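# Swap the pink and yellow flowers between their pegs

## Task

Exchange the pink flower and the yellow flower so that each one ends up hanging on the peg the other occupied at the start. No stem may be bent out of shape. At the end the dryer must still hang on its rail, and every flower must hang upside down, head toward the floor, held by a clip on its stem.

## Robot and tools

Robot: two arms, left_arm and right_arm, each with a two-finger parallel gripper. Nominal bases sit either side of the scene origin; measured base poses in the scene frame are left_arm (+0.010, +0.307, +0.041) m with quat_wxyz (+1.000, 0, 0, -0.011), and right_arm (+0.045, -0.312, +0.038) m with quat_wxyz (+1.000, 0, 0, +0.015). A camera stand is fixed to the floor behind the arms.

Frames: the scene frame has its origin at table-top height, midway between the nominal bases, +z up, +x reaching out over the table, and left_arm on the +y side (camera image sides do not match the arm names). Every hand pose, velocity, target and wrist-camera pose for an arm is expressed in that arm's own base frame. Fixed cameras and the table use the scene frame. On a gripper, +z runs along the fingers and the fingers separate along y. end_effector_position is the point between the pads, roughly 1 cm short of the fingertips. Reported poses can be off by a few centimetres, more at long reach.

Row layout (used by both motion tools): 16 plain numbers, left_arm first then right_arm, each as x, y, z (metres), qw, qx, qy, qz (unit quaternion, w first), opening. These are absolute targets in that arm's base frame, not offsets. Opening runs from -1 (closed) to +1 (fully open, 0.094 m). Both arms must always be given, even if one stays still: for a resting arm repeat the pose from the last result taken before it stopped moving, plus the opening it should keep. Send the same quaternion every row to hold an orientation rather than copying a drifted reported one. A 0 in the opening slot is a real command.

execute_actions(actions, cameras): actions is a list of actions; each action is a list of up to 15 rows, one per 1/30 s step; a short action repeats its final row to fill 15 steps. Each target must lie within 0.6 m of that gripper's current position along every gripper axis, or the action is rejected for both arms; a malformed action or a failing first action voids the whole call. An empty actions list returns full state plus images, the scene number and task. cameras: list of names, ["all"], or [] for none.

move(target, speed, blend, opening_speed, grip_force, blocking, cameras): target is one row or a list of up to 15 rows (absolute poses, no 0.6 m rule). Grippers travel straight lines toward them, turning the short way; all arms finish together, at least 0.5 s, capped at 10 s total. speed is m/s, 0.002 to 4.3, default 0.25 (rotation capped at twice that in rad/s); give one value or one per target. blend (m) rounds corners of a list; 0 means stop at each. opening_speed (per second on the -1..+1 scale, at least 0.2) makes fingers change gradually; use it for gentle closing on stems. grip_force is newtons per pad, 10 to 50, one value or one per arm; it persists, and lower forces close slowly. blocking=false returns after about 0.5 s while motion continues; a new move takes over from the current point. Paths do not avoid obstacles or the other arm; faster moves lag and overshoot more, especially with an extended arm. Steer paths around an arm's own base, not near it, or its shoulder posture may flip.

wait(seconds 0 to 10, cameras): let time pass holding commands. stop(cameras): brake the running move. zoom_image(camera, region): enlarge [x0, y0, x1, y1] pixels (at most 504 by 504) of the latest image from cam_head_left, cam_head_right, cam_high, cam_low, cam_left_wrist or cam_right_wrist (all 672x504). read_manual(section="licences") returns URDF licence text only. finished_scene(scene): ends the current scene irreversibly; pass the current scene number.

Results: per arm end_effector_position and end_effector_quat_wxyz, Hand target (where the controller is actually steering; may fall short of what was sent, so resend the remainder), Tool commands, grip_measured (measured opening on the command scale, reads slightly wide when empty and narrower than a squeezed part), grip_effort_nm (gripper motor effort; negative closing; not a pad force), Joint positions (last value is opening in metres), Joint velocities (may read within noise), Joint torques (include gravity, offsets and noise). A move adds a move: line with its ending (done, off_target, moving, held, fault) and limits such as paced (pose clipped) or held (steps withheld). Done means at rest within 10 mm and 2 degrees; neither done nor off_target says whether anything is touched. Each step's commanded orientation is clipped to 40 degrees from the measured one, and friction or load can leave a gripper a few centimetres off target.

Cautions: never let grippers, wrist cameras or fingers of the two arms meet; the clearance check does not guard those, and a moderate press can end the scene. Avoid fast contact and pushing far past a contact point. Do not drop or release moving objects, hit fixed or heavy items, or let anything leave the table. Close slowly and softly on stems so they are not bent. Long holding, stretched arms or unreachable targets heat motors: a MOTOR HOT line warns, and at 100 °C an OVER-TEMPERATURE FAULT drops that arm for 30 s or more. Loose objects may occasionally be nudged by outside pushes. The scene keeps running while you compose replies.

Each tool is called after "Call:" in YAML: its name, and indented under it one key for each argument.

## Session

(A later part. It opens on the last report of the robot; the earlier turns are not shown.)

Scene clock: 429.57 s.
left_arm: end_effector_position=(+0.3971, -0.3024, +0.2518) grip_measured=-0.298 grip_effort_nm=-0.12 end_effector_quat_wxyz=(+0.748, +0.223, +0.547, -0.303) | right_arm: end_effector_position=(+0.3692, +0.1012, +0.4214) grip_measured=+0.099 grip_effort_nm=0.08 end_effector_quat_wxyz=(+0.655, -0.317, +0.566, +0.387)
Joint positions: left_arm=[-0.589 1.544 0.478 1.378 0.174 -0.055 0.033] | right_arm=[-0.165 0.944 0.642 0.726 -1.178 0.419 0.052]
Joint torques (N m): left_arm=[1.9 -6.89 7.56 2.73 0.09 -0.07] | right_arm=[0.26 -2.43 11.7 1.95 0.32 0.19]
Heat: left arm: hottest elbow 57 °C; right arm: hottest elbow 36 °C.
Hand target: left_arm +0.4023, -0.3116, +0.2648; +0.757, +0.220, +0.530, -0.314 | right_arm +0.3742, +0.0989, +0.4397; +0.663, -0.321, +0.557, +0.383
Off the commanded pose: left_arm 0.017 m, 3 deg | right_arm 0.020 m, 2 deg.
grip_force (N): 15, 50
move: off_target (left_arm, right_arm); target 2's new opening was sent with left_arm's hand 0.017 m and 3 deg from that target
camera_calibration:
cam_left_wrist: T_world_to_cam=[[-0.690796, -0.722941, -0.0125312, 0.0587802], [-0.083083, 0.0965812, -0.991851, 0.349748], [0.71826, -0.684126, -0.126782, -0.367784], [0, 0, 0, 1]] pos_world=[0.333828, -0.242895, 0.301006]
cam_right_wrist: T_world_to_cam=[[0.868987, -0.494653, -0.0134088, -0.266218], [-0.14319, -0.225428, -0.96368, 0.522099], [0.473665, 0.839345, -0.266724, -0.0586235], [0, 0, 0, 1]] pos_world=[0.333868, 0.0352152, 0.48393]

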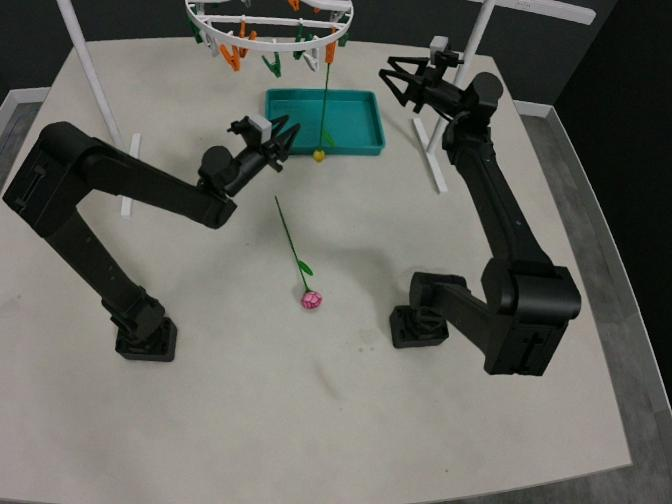

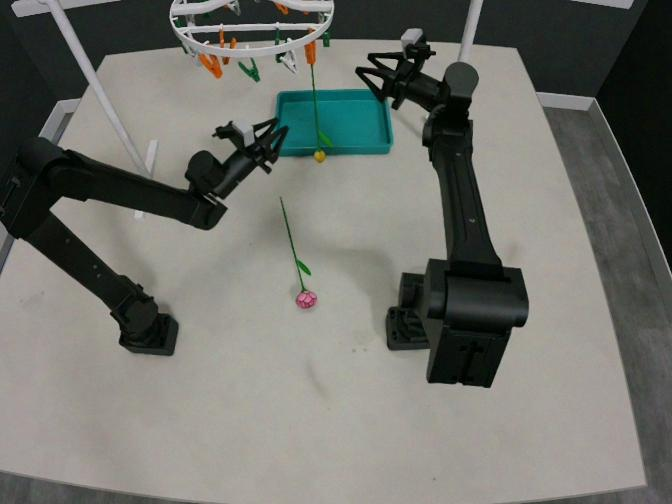

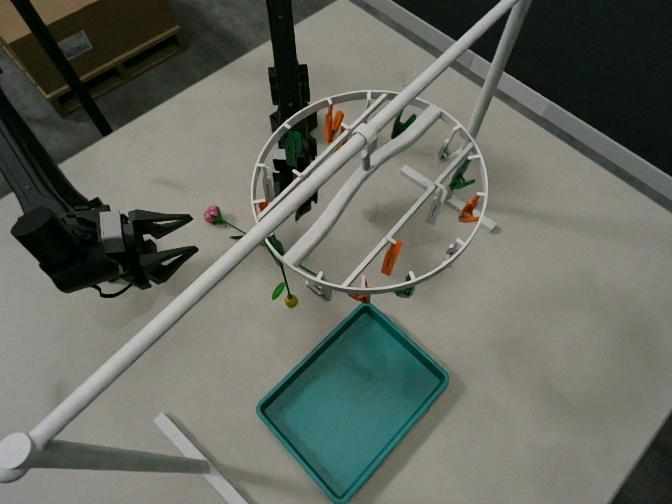

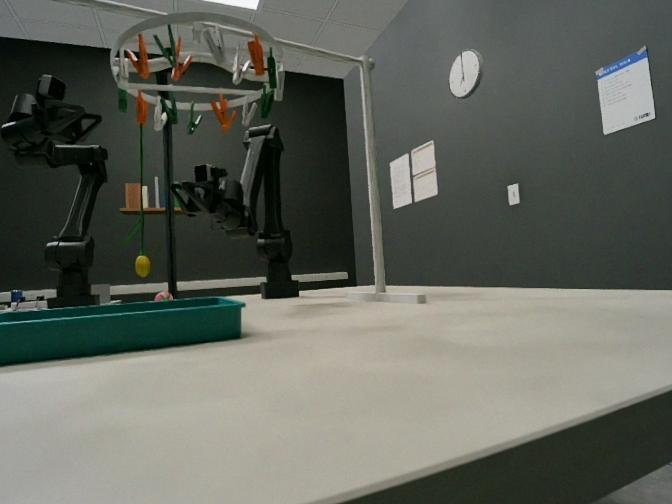

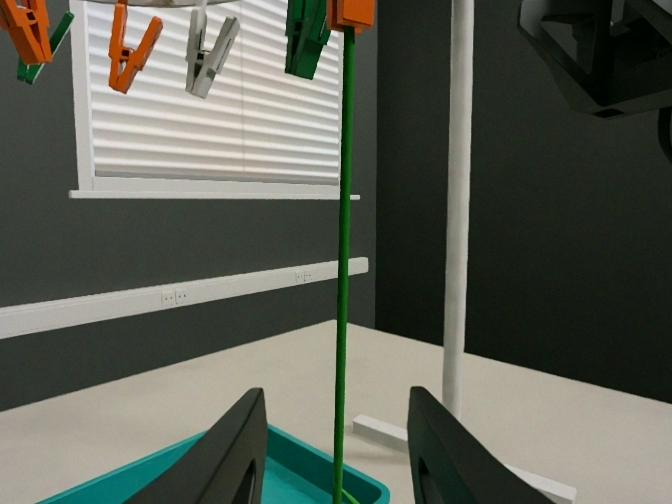

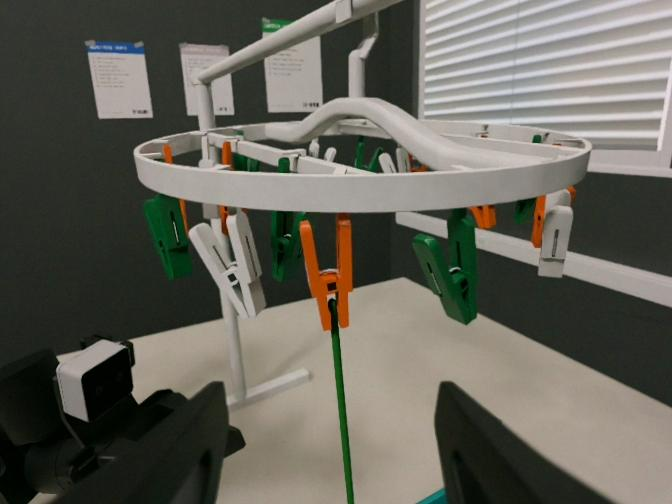

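Call:
move:
  target: [0.439, -0.3469, 0.2582, 0.7568, 0.2195, 0.5299, -0.3135, -0.3, 0.409, 0.166, 0.4536, 0.6634, -0.3214, 0.5567, 0.3830, 0.1]
  speed: 0.12
  cameras: ["cam_left_wrist", "cam_right_wrist"]

Call:
zoom_image:
  camera: "cam_left_wrist"
  region: [300, 240, 380, 320]

Scene clock: 449.37 s.
left_arm: end_effector_position=(+0.4324, -0.3360, +0.2501) grip_measured=-0.298 grip_effort_nm=-0.12 end_effector_quat_wxyz=(+0.752, +0.221, +0.540, -0.308) | right_arm: end_effector_position=(+0.4020, +0.1613, +0.4268) grip_measured=+0.099 grip_effort_nm=0.08 end_effector_quat_wxyz=(+0.650, -0.307, +0.574, +0.392)
Joint positions: left_arm=[-0.61 1.66 0.612 1.378 0.158 -0.055 0.033] | right_arm=[0.045 1.004 0.723 0.556 -0.971 0.279 0.052]
Joint torques (N m): left_arm=[1.85 -8.53 7.69 1.96 -0.1 0.02] | right_arm=[1.61 -4.19 13.29 1.29 0.22 -0.13]
Heat: left arm: hottest elbow 55 °C; right arm: hottest elbow 37 °C.
Hand target: left_arm +0.4385, -0.3464, +0.2583; +0.757, +0.219, +0.530, -0.314 | right_arm +0.4073, +0.1654, +0.4530; +0.664, -0.321, +0.556, +0.383
Off the commanded pose: left_arm 0.015 m, 1 deg | right_arm 0.028 m, 3 deg.
grip_force (N): 15, 50
move: off_target (left_arm, right_arm)
camera_calibration:
cam_left_wrist: T_world_to_cam=[[-0.694537, -0.719379, -0.0105841, 0.0611386], [-0.0709127, 0.0830888, -0.994016, 0.344939], [0.715953, -0.689631, -0.108721, -0.421696], [0, 0, 0, 1]] pos_world=[0.368838, -0.275493, 0.297674]
cam_right_wrist: T_world_to_cam=[[0.86449, -0.500965, -0.0411254, -0.250256], [-0.170326, -0.214979, -0.961651, 0.553862], [0.472912, 0.838343, -0.271175, -0.12072], [0, 0, 0, 1]] pos_world=[0.367771, 0.0949037, 0.489594]
Images, in order (width x height): cam_left_wrist 672x504, cam_right_wrist 672x504.

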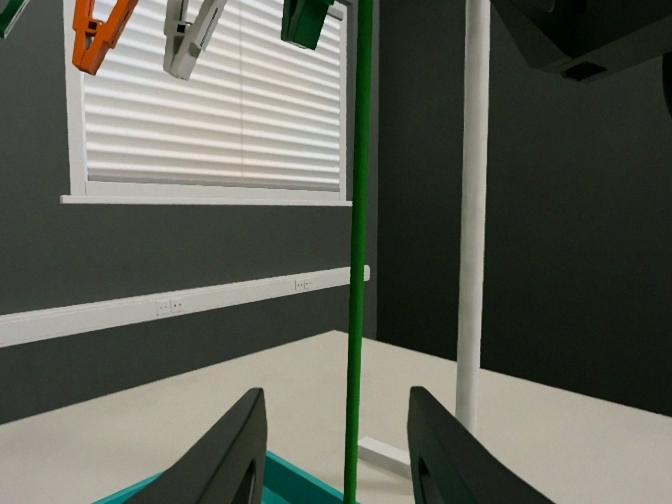

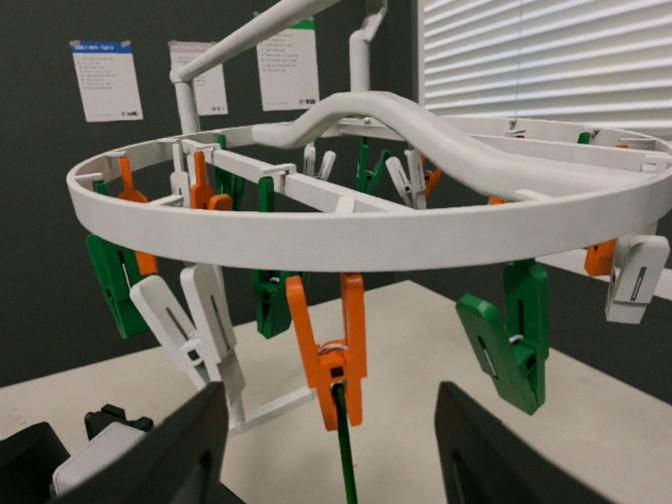

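Scaled by 6.300 from the camera's 672x504 image, which has a finer 960x720 frame.

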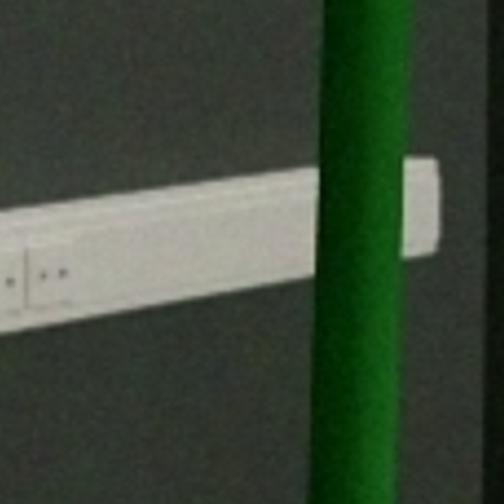

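Call:
move:
  target:
    - [0.4646, -0.3779, 0.2561, 0.7568, 0.2195, 0.5299, -0.3135, -0.3, 0.429, 0.2047, 0.4618, 0.6634, -0.3214, 0.5567, 0.3830, 0.1]
    - [0.4646, -0.3779, 0.2561, 0.7568, 0.2195, 0.5299, -0.3135, -1.0, 0.429, 0.2047, 0.4618, 0.6634, -0.3214, 0.5567, 0.3830, 0.1]
  speed: 0.1
  opening_speed: 0.5
  cameras: ["cam_left_wrist", "cam_right_wrist"]

Scene clock: 464.87 s.
left_arm: end_effector_position=(+0.4575, -0.3660, +0.2506) grip_measured=-0.997 grip_effort_nm=-0.17 end_effector_quat_wxyz=(+0.753, +0.218, +0.536, -0.312) | right_arm: end_effector_position=(+0.4219, +0.1990, +0.4347) grip_measured=+0.099 grip_effort_nm=0.08 end_effector_quat_wxyz=(+0.650, -0.309, +0.574, +0.390)
Joint positions: left_arm=[-0.634 1.735 0.721 1.353 0.136 -0.055 0] | right_arm=[0.153 1.065 0.792 0.506 -0.868 0.226 0.052]
Joint torques (N m): left_arm=[1.85 -9.76 8.02 1.5 -0.09 0.12] | right_arm=[1.38 -5.54 13.35 1.33 0.19 -0.12]
Heat: left arm: hottest elbow 54 °C; right arm: hottest elbow 42 °C.
Hand target: left_arm +0.4640, -0.3775, +0.2560; +0.757, +0.219, +0.530, -0.314 | right_arm +0.4274, +0.2040, +0.4612; +0.664, -0.321, +0.556, +0.383
Off the commanded pose: left_arm 0.015 m, 1 deg | right_arm 0.029 m, 3 deg.
grip_force (N): 15, 50
move: off_target (left_arm, right_arm); target 2's new opening was sent with left_arm's hand 0.015 m and 1 deg from that target
camera_calibration:
cam_left_wrist: T_world_to_cam=[[-0.696522, -0.71752, -0.00468093, 0.0570841], [-0.0672626, 0.0717863, -0.995149, 0.344196], [0.714376, -0.692829, -0.098263, -0.463384], [0, 0, 0, 1]] pos_world=[0.393942, -0.304795, 0.297261]
cam_right_wrist: T_world_to_cam=[[0.864688, -0.500919, -0.0373505, -0.249997], [-0.168828, -0.219787, -0.960828, 0.572978], [0.473088, 0.837122, -0.274616, -0.15804], [0, 0, 0, 1]] pos_world=[0.387671, 0.133005, 0.497796]
Images, in order (width x height): cam_left_wrist 672x504, cam_right_wrist 672x504.

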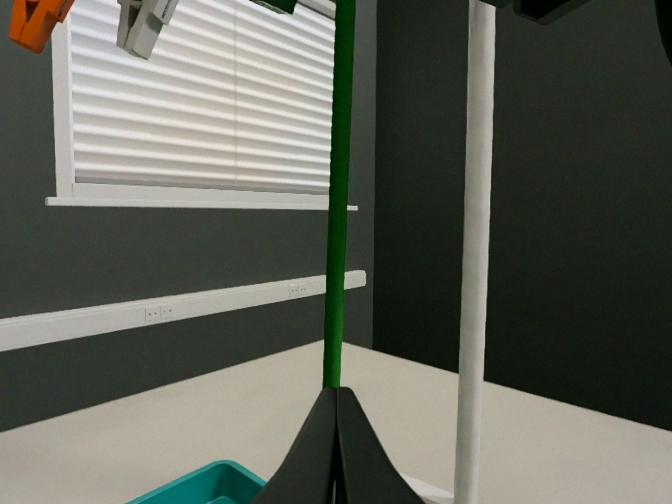

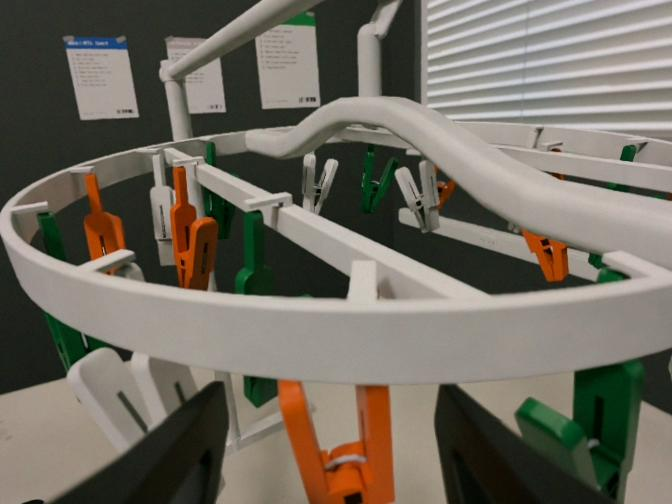

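Call:
move:
  target:
    - [0.4646, -0.3779, 0.2561, 0.7568, 0.2195, 0.5299, -0.3135, -0.5, 0.429, 0.2047, 0.4618, 0.6634, -0.3214, 0.5567, 0.3830, 0.1]
    - [0.477, -0.3887, 0.2561, 0.7568, 0.2195, 0.5299, -0.3135, -0.5, 0.429, 0.2047, 0.4618, 0.6634, -0.3214, 0.5567, 0.3830, 0.1]
    - [0.477, -0.3887, 0.2561, 0.7568, 0.2195, 0.5299, -0.3135, -1.0, 0.429, 0.2047, 0.4618, 0.6634, -0.3214, 0.5567, 0.3830, 0.1]
  speed: 0.1
  opening_speed: 0.6
  cameras: ["cam_left_wrist"]

Scene clock: 473.93 s.
left_arm: end_effector_position=(+0.4700, -0.3767, +0.2503) grip_measured=-0.916 grip_effort_nm=-0.40 end_effector_quat_wxyz=(+0.753, +0.218, +0.537, -0.312) | right_arm: end_effector_position=(+0.4219, +0.1990, +0.4347) grip_measured=+0.099 grip_effort_nm=0.08 end_effector_quat_wxyz=(+0.650, -0.309, +0.574, +0.390)
Joint positions: left_arm=[-0.636 1.764 0.769 1.333 0.134 -0.055 0.004] | right_arm=[0.153 1.065 0.792 0.506 -0.868 0.226 0.052]
Joint torques (N m): left_arm=[1.67 -10.23 8.2 1.48 -0.09 0.13] | right_arm=[1.26 -5.42 13.45 1.43 0.19 -0.14]
Heat: left arm: hottest elbow 53 °C; right arm: hottest elbow 44 °C.
Hand target: left_arm +0.4764, -0.3883, +0.2562; +0.757, +0.219, +0.530, -0.314 | right_arm +0.4274, +0.2040, +0.4612; +0.664, -0.321, +0.556, +0.383
Off the commanded pose: left_arm 0.015 m, 1 deg | right_arm 0.029 m, 3 deg.
grip_force (N): 15, 50
move: off_target (left_arm, right_arm); target 3's new opening was sent with left_arm's hand 0.015 m and 1 deg from that target
camera_calibration:
cam_left_wrist: T_world_to_cam=[[-0.696827, -0.717229, -0.00380691, 0.0582104], [-0.0686289, 0.0719583, -0.995044, 0.346187], [0.713948, -0.693113, -0.0993651, -0.479335], [0, 0, 0, 1]] pos_world=[0.406542, -0.315394, 0.297063]
Images, in order (width x height): cam_left_wrist 672x504.

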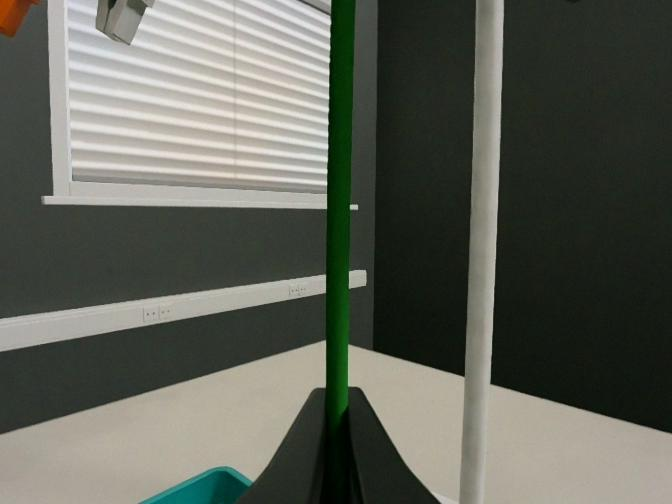

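Call:
move:
  target:
    - [0.477, -0.3887, 0.2561, 0.7568, 0.2195, 0.5299, -0.3135, -1.0, 0.429, 0.2047, 0.4618, 0.6634, -0.3214, 0.5567, 0.3830, -0.6]
    - [0.477, -0.3887, 0.2011, 0.7568, 0.2195, 0.5299, -0.3135, -1.0, 0.429, 0.2047, 0.4618, 0.6634, -0.3214, 0.5567, 0.3830, -0.6]
  speed: 0.08
  opening_speed: 0.6
  cameras: ["cam_left_wrist", "cam_right_wrist", "cam_low"]

Call:
zoom_image:
  camera: "cam_low"
  region: [90, 60, 250, 300]

Scene clock: 480.63 s.
left_arm: end_effector_position=(+0.4728, -0.3797, +0.1906) grip_measured=-0.916 grip_effort_nm=-0.42 end_effector_quat_wxyz=(+0.745, +0.221, +0.548, -0.310) | right_arm: end_effector_position=(+0.4228, +0.1989, +0.4351) grip_measured=-0.591 grip_effort_nm=-0.49 end_effector_quat_wxyz=(+0.651, -0.309, +0.574, +0.389)
Joint positions: left_arm=[-0.638 1.916 0.769 1.458 0.134 -0.055 0.004] | right_arm=[0.153 1.067 0.794 0.505 -0.866 0.224 0.019]
Joint torques (N m): left_arm=[1.96 -11.34 6.72 2.74 -0.09 0.13] | right_arm=[1.32 -5.66 13.29 1.28 0.1 -0.1]
Heat: left arm: hottest elbow 53 °C; right arm: hottest elbow 44 °C.
Hand target: left_arm +0.4764, -0.3883, +0.2011; +0.757, +0.219, +0.530, -0.314 | right_arm +0.4274, +0.2040, +0.4613; +0.664, -0.321, +0.556, +0.383
Off the commanded pose: left_arm 0.014 m, 2 deg | right_arm 0.028 m, 3 deg.
grip_force (N): 15, 50
move: off_target (left_arm, right_arm)
camera_calibration:
cam_left_wrist: T_world_to_cam=[[-0.697737, -0.716354, -0.0000804716, 0.0578848], [-0.0907532, 0.088506, -0.991933, 0.30338], [0.710582, -0.692101, -0.126765, -0.482151], [0, 0, 0, 1]] pos_world=[0.410529, -0.319082, 0.239817]
cam_right_wrist: T_world_to_cam=[[0.863613, -0.502939, -0.0349854, -0.250994], [-0.167224, -0.220298, -0.960992, 0.572993], [0.475613, 0.835776, -0.274356, -0.159142], [0, 0, 0, 1]] pos_world=[0.38827, 0.133001, 0.498199]
Images, in order (width x height): cam_low 672x504, cam_left_wrist 672x504, cam_right_wrist 672x504.

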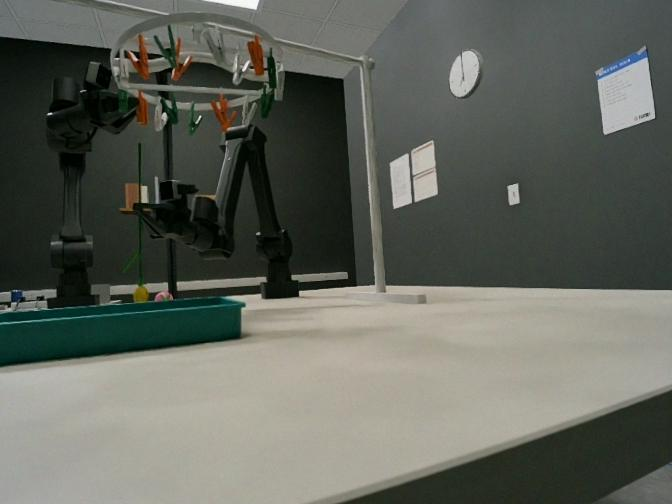

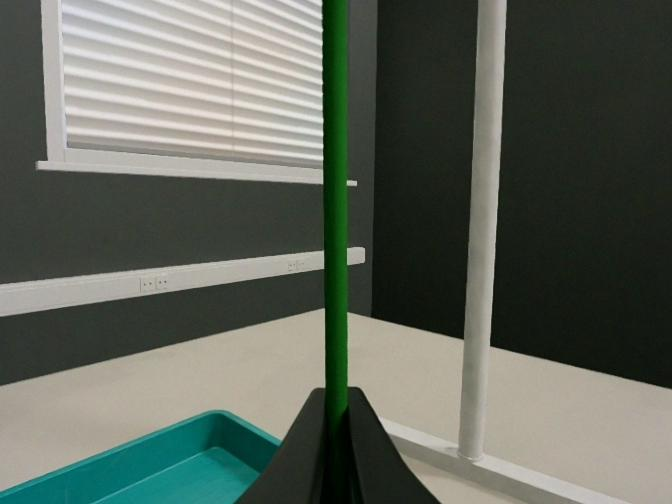

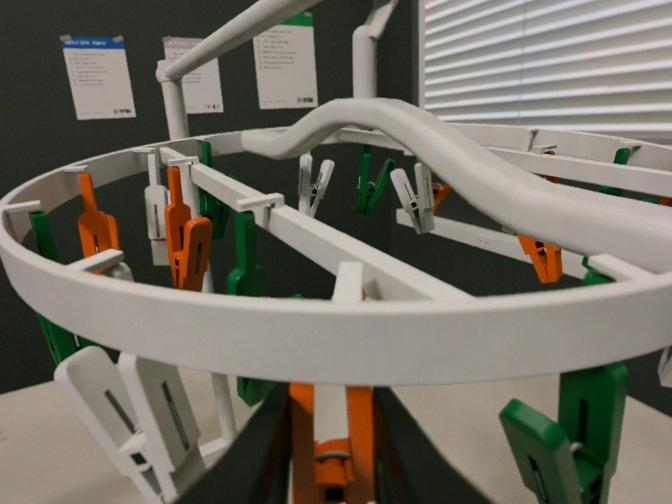

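Scaled by 2.100 from the camera's 672x504 image, which has a finer 960x720 frame.

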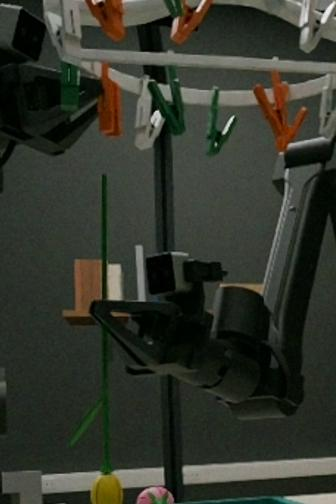

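Call:
move:
  target:
    - [0.477, -0.3887, 0.2011, 0.7568, 0.2195, 0.5299, -0.3135, -1.0, 0.429, 0.2047, 0.4618, 0.6634, -0.3214, 0.5567, 0.3830, 0.1]
    - [0.395, -0.308, 0.23, 0.7568, 0.2195, 0.5299, -0.3135, -1.0, 0.372, 0.110, 0.46, 0.6634, -0.3214, 0.5567, 0.3830, 0.1]
    - [0.331, -0.085, 0.24, 0.7208, 0.2669, 0.5237, -0.3673, -1.0, 0.28, 0.22, 0.46, 0.7290, -0.1770, 0.6120, 0.2110, 0.1]
    - [0.331, -0.085, 0.24, 0.7208, 0.2669, 0.5237, -0.3673, -1.0, 0.266, 0.382, 0.46, 0.7649, -0.0353, 0.6418, 0.0421, 0.1]
  speed: [0.1, 0.2, 0.25, 0.25]
  blend: [0, 0, 0.05, 0]
  opening_speed: 0.7
  cameras: ["all"]

Scene clock: 523.23 s.
left_arm: end_effector_position=(+0.3326, -0.0880, +0.2333) grip_measured=-0.916 grip_effort_nm=-0.42 end_effector_quat_wxyz=(+0.691, +0.267, +0.575, -0.348) | right_arm: end_effector_position=(+0.2648, +0.3730, +0.4347) grip_measured=+0.099 grip_effort_nm=0.08 end_effector_quat_wxyz=(+0.758, -0.050, +0.649, +0.030)
Joint positions: left_arm=[0.201 1.338 0.207 1.548 1.064 -0.402 0.004] | right_arm=[1.312 1.169 0.833 0.733 1.167 -0.405 0.052]
Joint torques (N m): left_arm=[3.31 -5.19 4.31 2.21 -0.1 -0.07] | right_arm=[0.67 -6.77 12.9 1.95 -0.24 -0.13]
Heat: left arm: hottest elbow 50 °C; right arm: hottest elbow 47 °C.
Hand target: left_arm +0.3311, -0.0854, +0.2404; +0.699, +0.270, +0.567, -0.342 | right_arm +0.2653, +0.3807, +0.4593; +0.764, -0.036, +0.642, +0.042
Off the commanded pose: left_arm 0.008 m, 7 deg | right_arm 0.027 m, 2 deg.
joint sent to its limit (left arm) — joint 4 (wrist pitch), upper limit. The joint targets are off in orientation, not in position.
grip_force (N): 15, 50
move: off_target (left_arm, right_arm)
camera_calibration:
cam_left_wrist: T_world_to_cam=[[-0.78239, -0.622515, 0.0184745, 0.200997], [-0.159817, 0.172014, -0.972044, 0.332825], [0.601934, -0.76347, -0.23407, -0.120338], [0, 0, 0, 1]] pos_world=[0.282884, -0.0240012, 0.291639]
cam_right_wrist: T_world_to_cam=[[0.114462, -0.992369, 0.0458417, 0.318787], [-0.26567, -0.075042, -0.961139, 0.556478], [0.957245, 0.0978349, -0.272233, -0.0828099], [0, 0, 0, 1]] pos_world=[0.19062, 0.366215, 0.497695]

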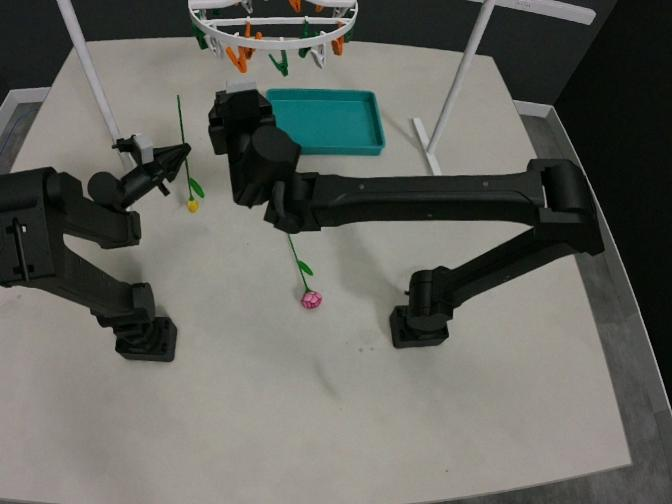

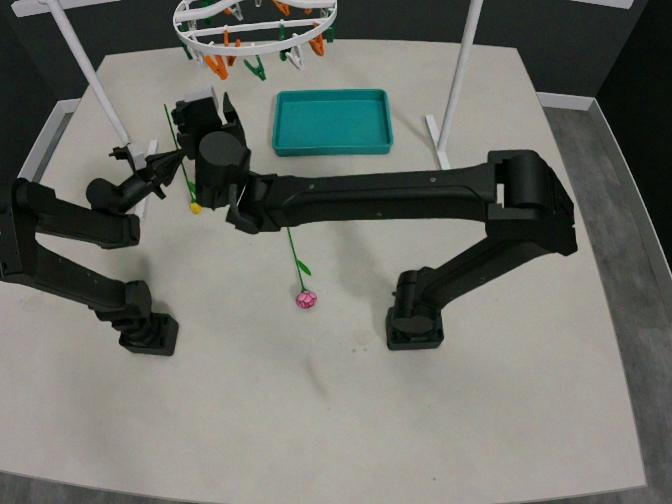

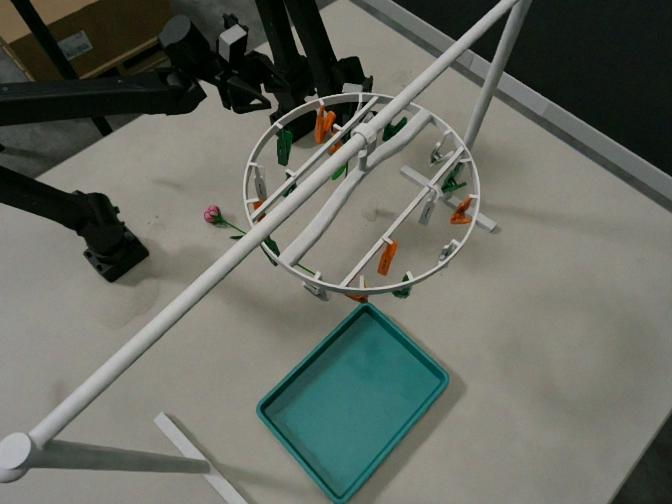

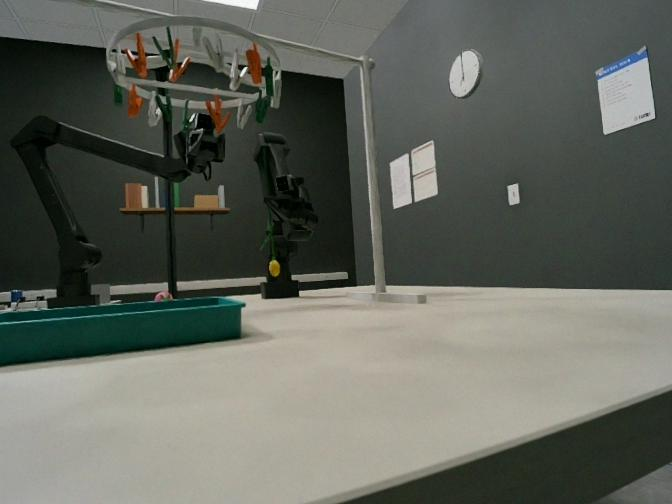

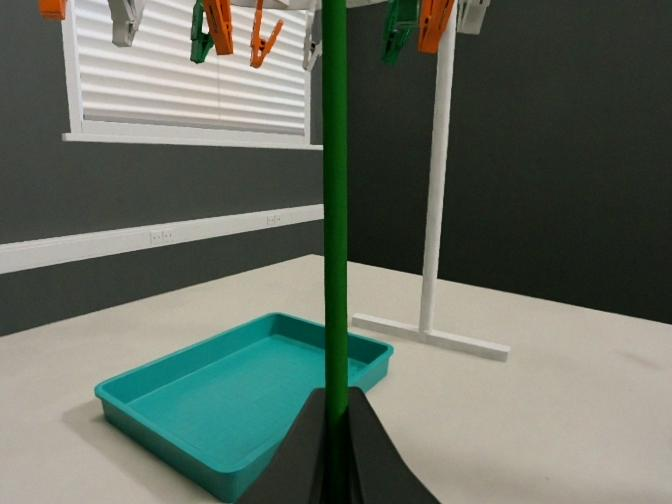

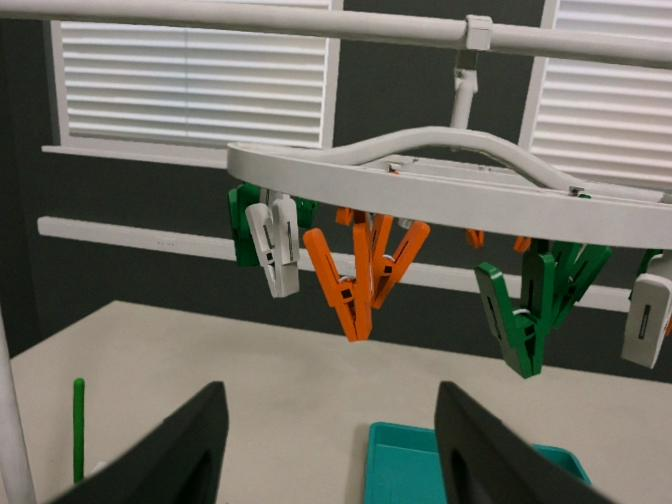

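Call:
zoom_image:
  camera: "cam_right_wrist"
  region: [280, 190, 460, 360]

Scaled by 2.800 from the camera's 672x504 image, which has a finer 960x720 frame.

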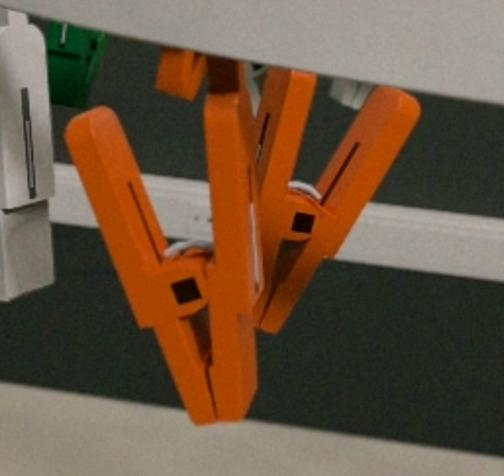

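Call:
move:
  target: [0.331, -0.085, 0.24, 0.7208, 0.2669, 0.5237, -0.3673, -1.0, 0.318, 0.3925, 0.4733, 0.7659, 0.0112, 0.6427, -0.0134, 0.1]
  speed: 0.15
  cameras: ["cam_right_wrist", "cam_low", "cam_high"]

Scene clock: 555.40 s.
left_arm: end_effector_position=(+0.3326, -0.0880, +0.2333) grip_measured=-0.916 grip_effort_nm=-0.42 end_effector_quat_wxyz=(+0.691, +0.267, +0.575, -0.348) | right_arm: end_effector_position=(+0.3112, +0.3875, +0.4506) grip_measured=+0.099 grip_effort_nm=0.08 end_effector_quat_wxyz=(+0.760, -0.007, +0.649, -0.019)
Joint positions: left_arm=[0.201 1.338 0.207 1.548 1.064 -0.402 0.004] | right_arm=[1.229 1.3 0.972 0.786 1.209 -0.468 0.052]
Joint torques (N m): left_arm=[3.25 -5.13 4.33 2.21 -0.1 -0.07] | right_arm=[0.03 -9.17 12.78 1.84 -0.19 -0.12]
Heat: left arm: hottest elbow 47 °C; right arm: hottest elbow 48 °C.
Hand target: left_arm +0.3311, -0.0854, +0.2403; +0.699, +0.270, +0.567, -0.342 | right_arm +0.3172, +0.3913, +0.4728; +0.766, +0.011, +0.643, -0.013
Off the commanded pose: left_arm 0.008 m, 7 deg | right_arm 0.024 m, 2 deg.
joint sent to its limit (left arm) — joint 4 (wrist pitch), upper limit. The joint targets are off in orientation, not in position.
grip_force (N): 15, 50
move: off_target (left_arm, right_arm)
camera_calibration:
cam_right_wrist: T_world_to_cam=[[-0.0160466, -0.998866, 0.0448197, 0.370768], [-0.268531, -0.0388734, -0.962486, 0.572622], [0.963137, -0.0274802, -0.267603, -0.079692], [0, 0, 0, 1]] pos_world=[0.236471, 0.390418, 0.513198]
Images, in order (width x height): cam_high 672x504, cam_low 672x504, cam_right_wrist 672x504.

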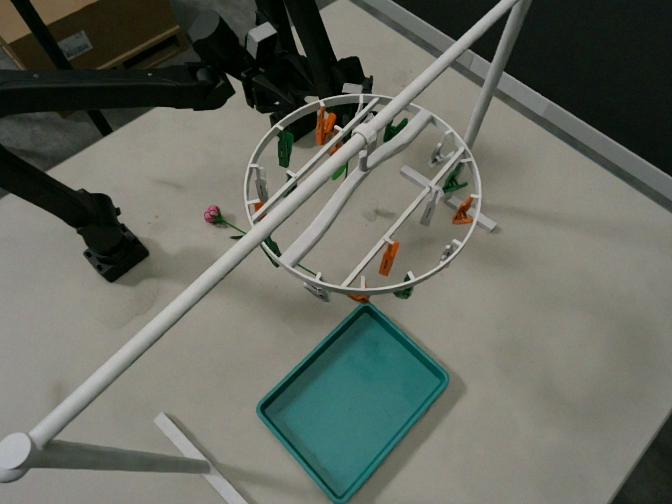

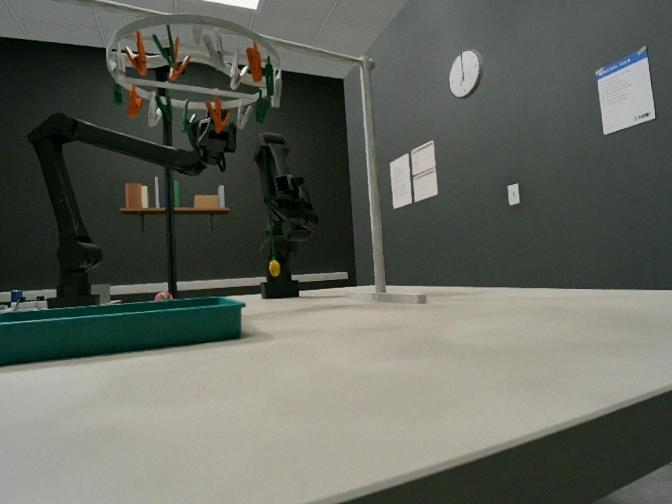

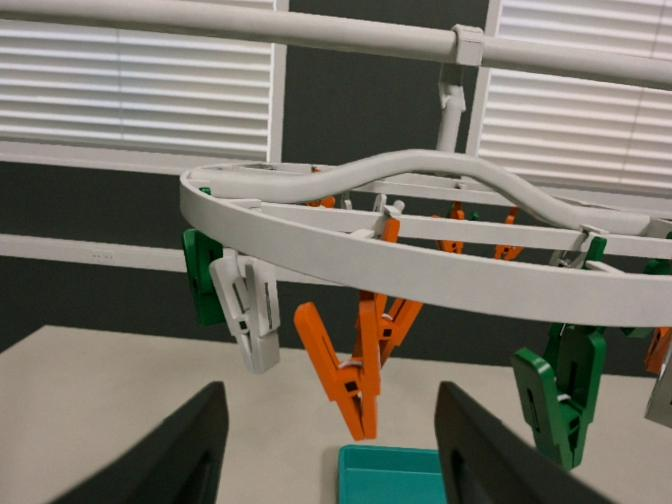

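Call:
move:
  target: [0.387, -0.209, 0.228, 0.7208, 0.2669, 0.5237, -0.3673, -1.0, 0.318, 0.3925, 0.4733, 0.7659, 0.0112, 0.6427, -0.0134, 0.1]
  speed: 0.15
  cameras: ["all"]

Call:
zoom_image:
  camera: "cam_low"
  region: [170, 70, 290, 300]

Call:
zoom_image:
  camera: "cam_head_right"
  region: [140, 30, 320, 220]

Scene clock: 586.47 s.
left_arm: end_effector_position=(+0.3795, -0.2039, +0.2198) grip_measured=-0.916 grip_effort_nm=-0.42 end_effector_quat_wxyz=(+0.703, +0.263, +0.550, -0.366) | right_arm: end_effector_position=(+0.3112, +0.3874, +0.4506) grip_measured=+0.099 grip_effort_nm=0.08 end_effector_quat_wxyz=(+0.760, -0.007, +0.649, -0.020)
Joint positions: left_arm=[-0.243 1.558 0.339 1.548 0.655 -0.24 0.004] | right_arm=[1.229 1.3 0.972 0.786 1.209 -0.469 0.052]
Joint torques (N m): left_arm=[1.9 -5.77 5.94 2.5 -0.19 0.15] | right_arm=[-0.09 -9.17 12.79 1.91 -0.19 -0.12]
Heat: left arm: hottest elbow 45 °C; right arm: hottest elbow 49 °C.
Hand target: left_arm +0.3867, -0.2089, +0.2283; +0.714, +0.270, +0.535, -0.362 | right_arm +0.3172, +0.3913, +0.4728; +0.766, +0.011, +0.643, -0.013
Off the commanded pose: left_arm 0.012 m, 4 deg | right_arm 0.024 m, 2 deg.
joint sent to its limit (left arm) — joint 4 (wrist pitch), upper limit. The joint targets still meet the commanded pose.
grip_force (N): 15, 50
move: off_target (left_arm, right_arm)
camera_calibration:
cam_left_wrist: T_world_to_cam=[[-0.798919, -0.601039, 0.0219295, 0.175747], [-0.122077, 0.12635, -0.984445, 0.326273], [0.58892, -0.789169, -0.174316, -0.253658], [0, 0, 0, 1]] pos_world=[0.329622, -0.135773, 0.273128]
cam_right_wrist: T_world_to_cam=[[-0.0165819, -0.998827, 0.0454891, 0.370531], [-0.268691, -0.0393704, -0.962421, 0.572918], [0.963084, -0.0281812, -0.267723, -0.0793165], [0, 0, 0, 1]] pos_world=[0.23647, 0.390417, 0.513298]

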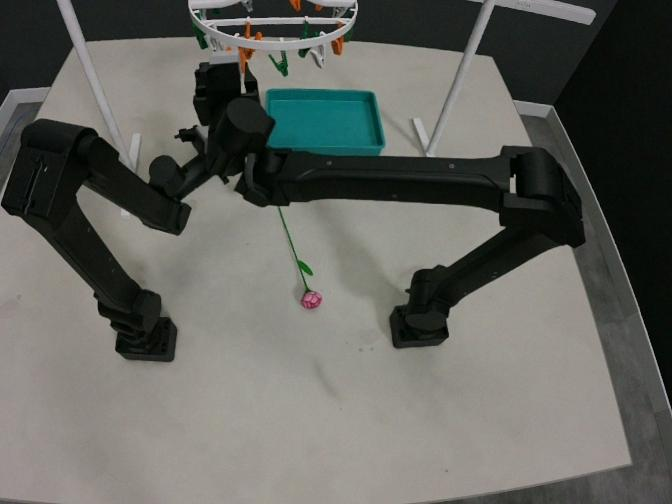

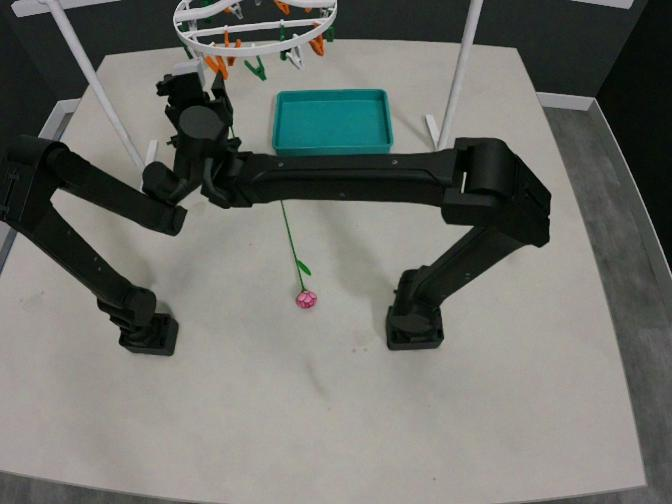

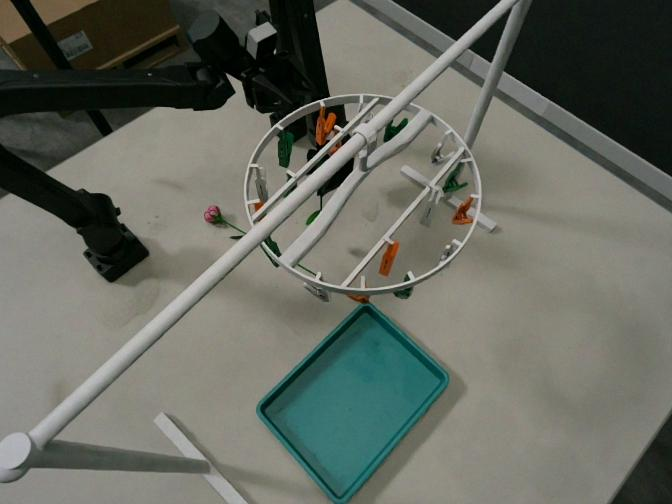

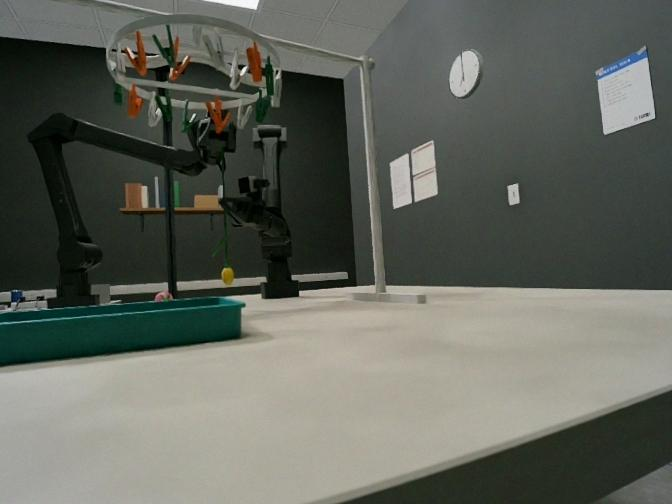

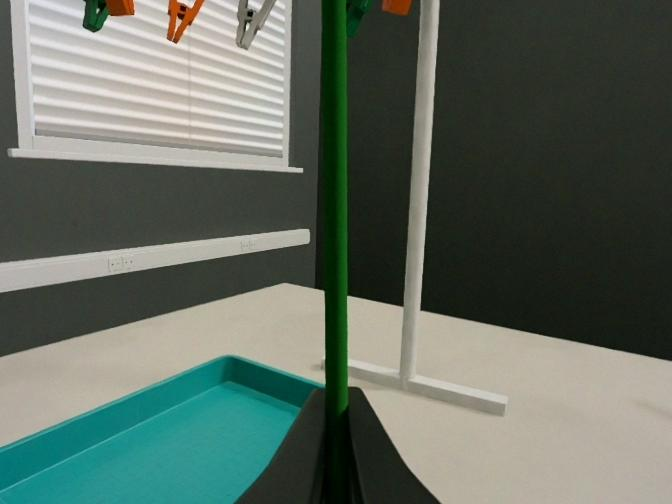

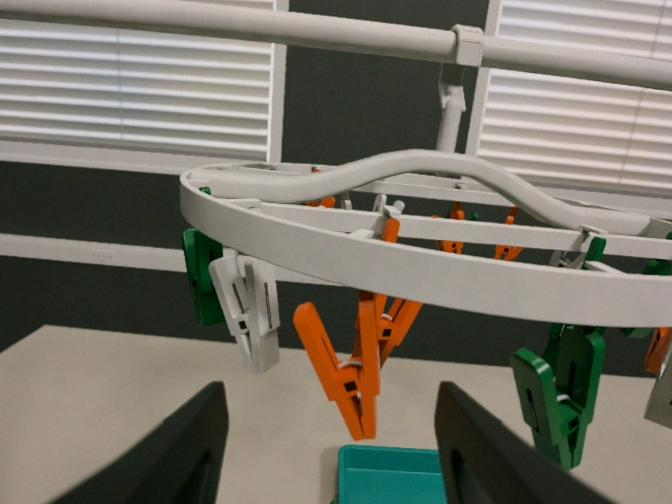

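Scaled by 2.191 from the camera's 672x504 image, which has a finer 960x720 frame.

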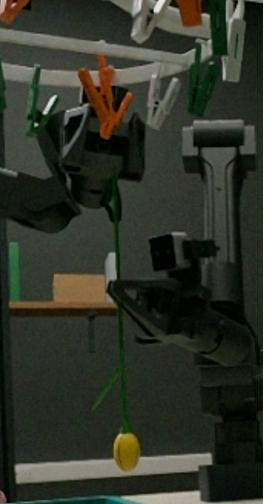

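Scaled by 2.653 from the camera's 672x504 image, which has a finer 960x720 frame.

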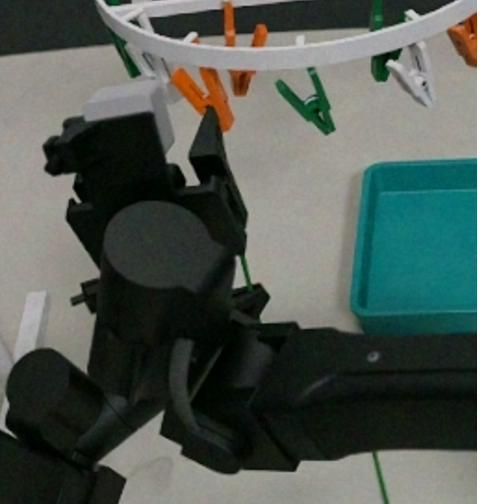

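Call:
zoom_image:
  camera: "cam_right_wrist"
  region: [260, 380, 420, 504]

Call:
zoom_image:
  camera: "cam_low"
  region: [195, 80, 265, 180]

Scaled by 3.150 from the camera's 672x504 image, which has a finer 960x720 frame.

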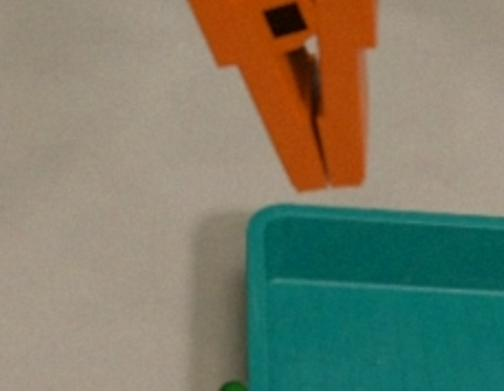

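Scaled by 5.040 from the camera's 672x504 image, which has a finer 960x720 frame.

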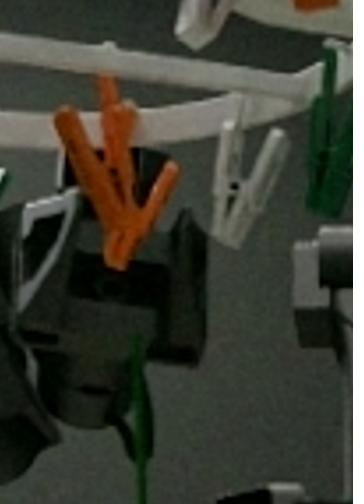

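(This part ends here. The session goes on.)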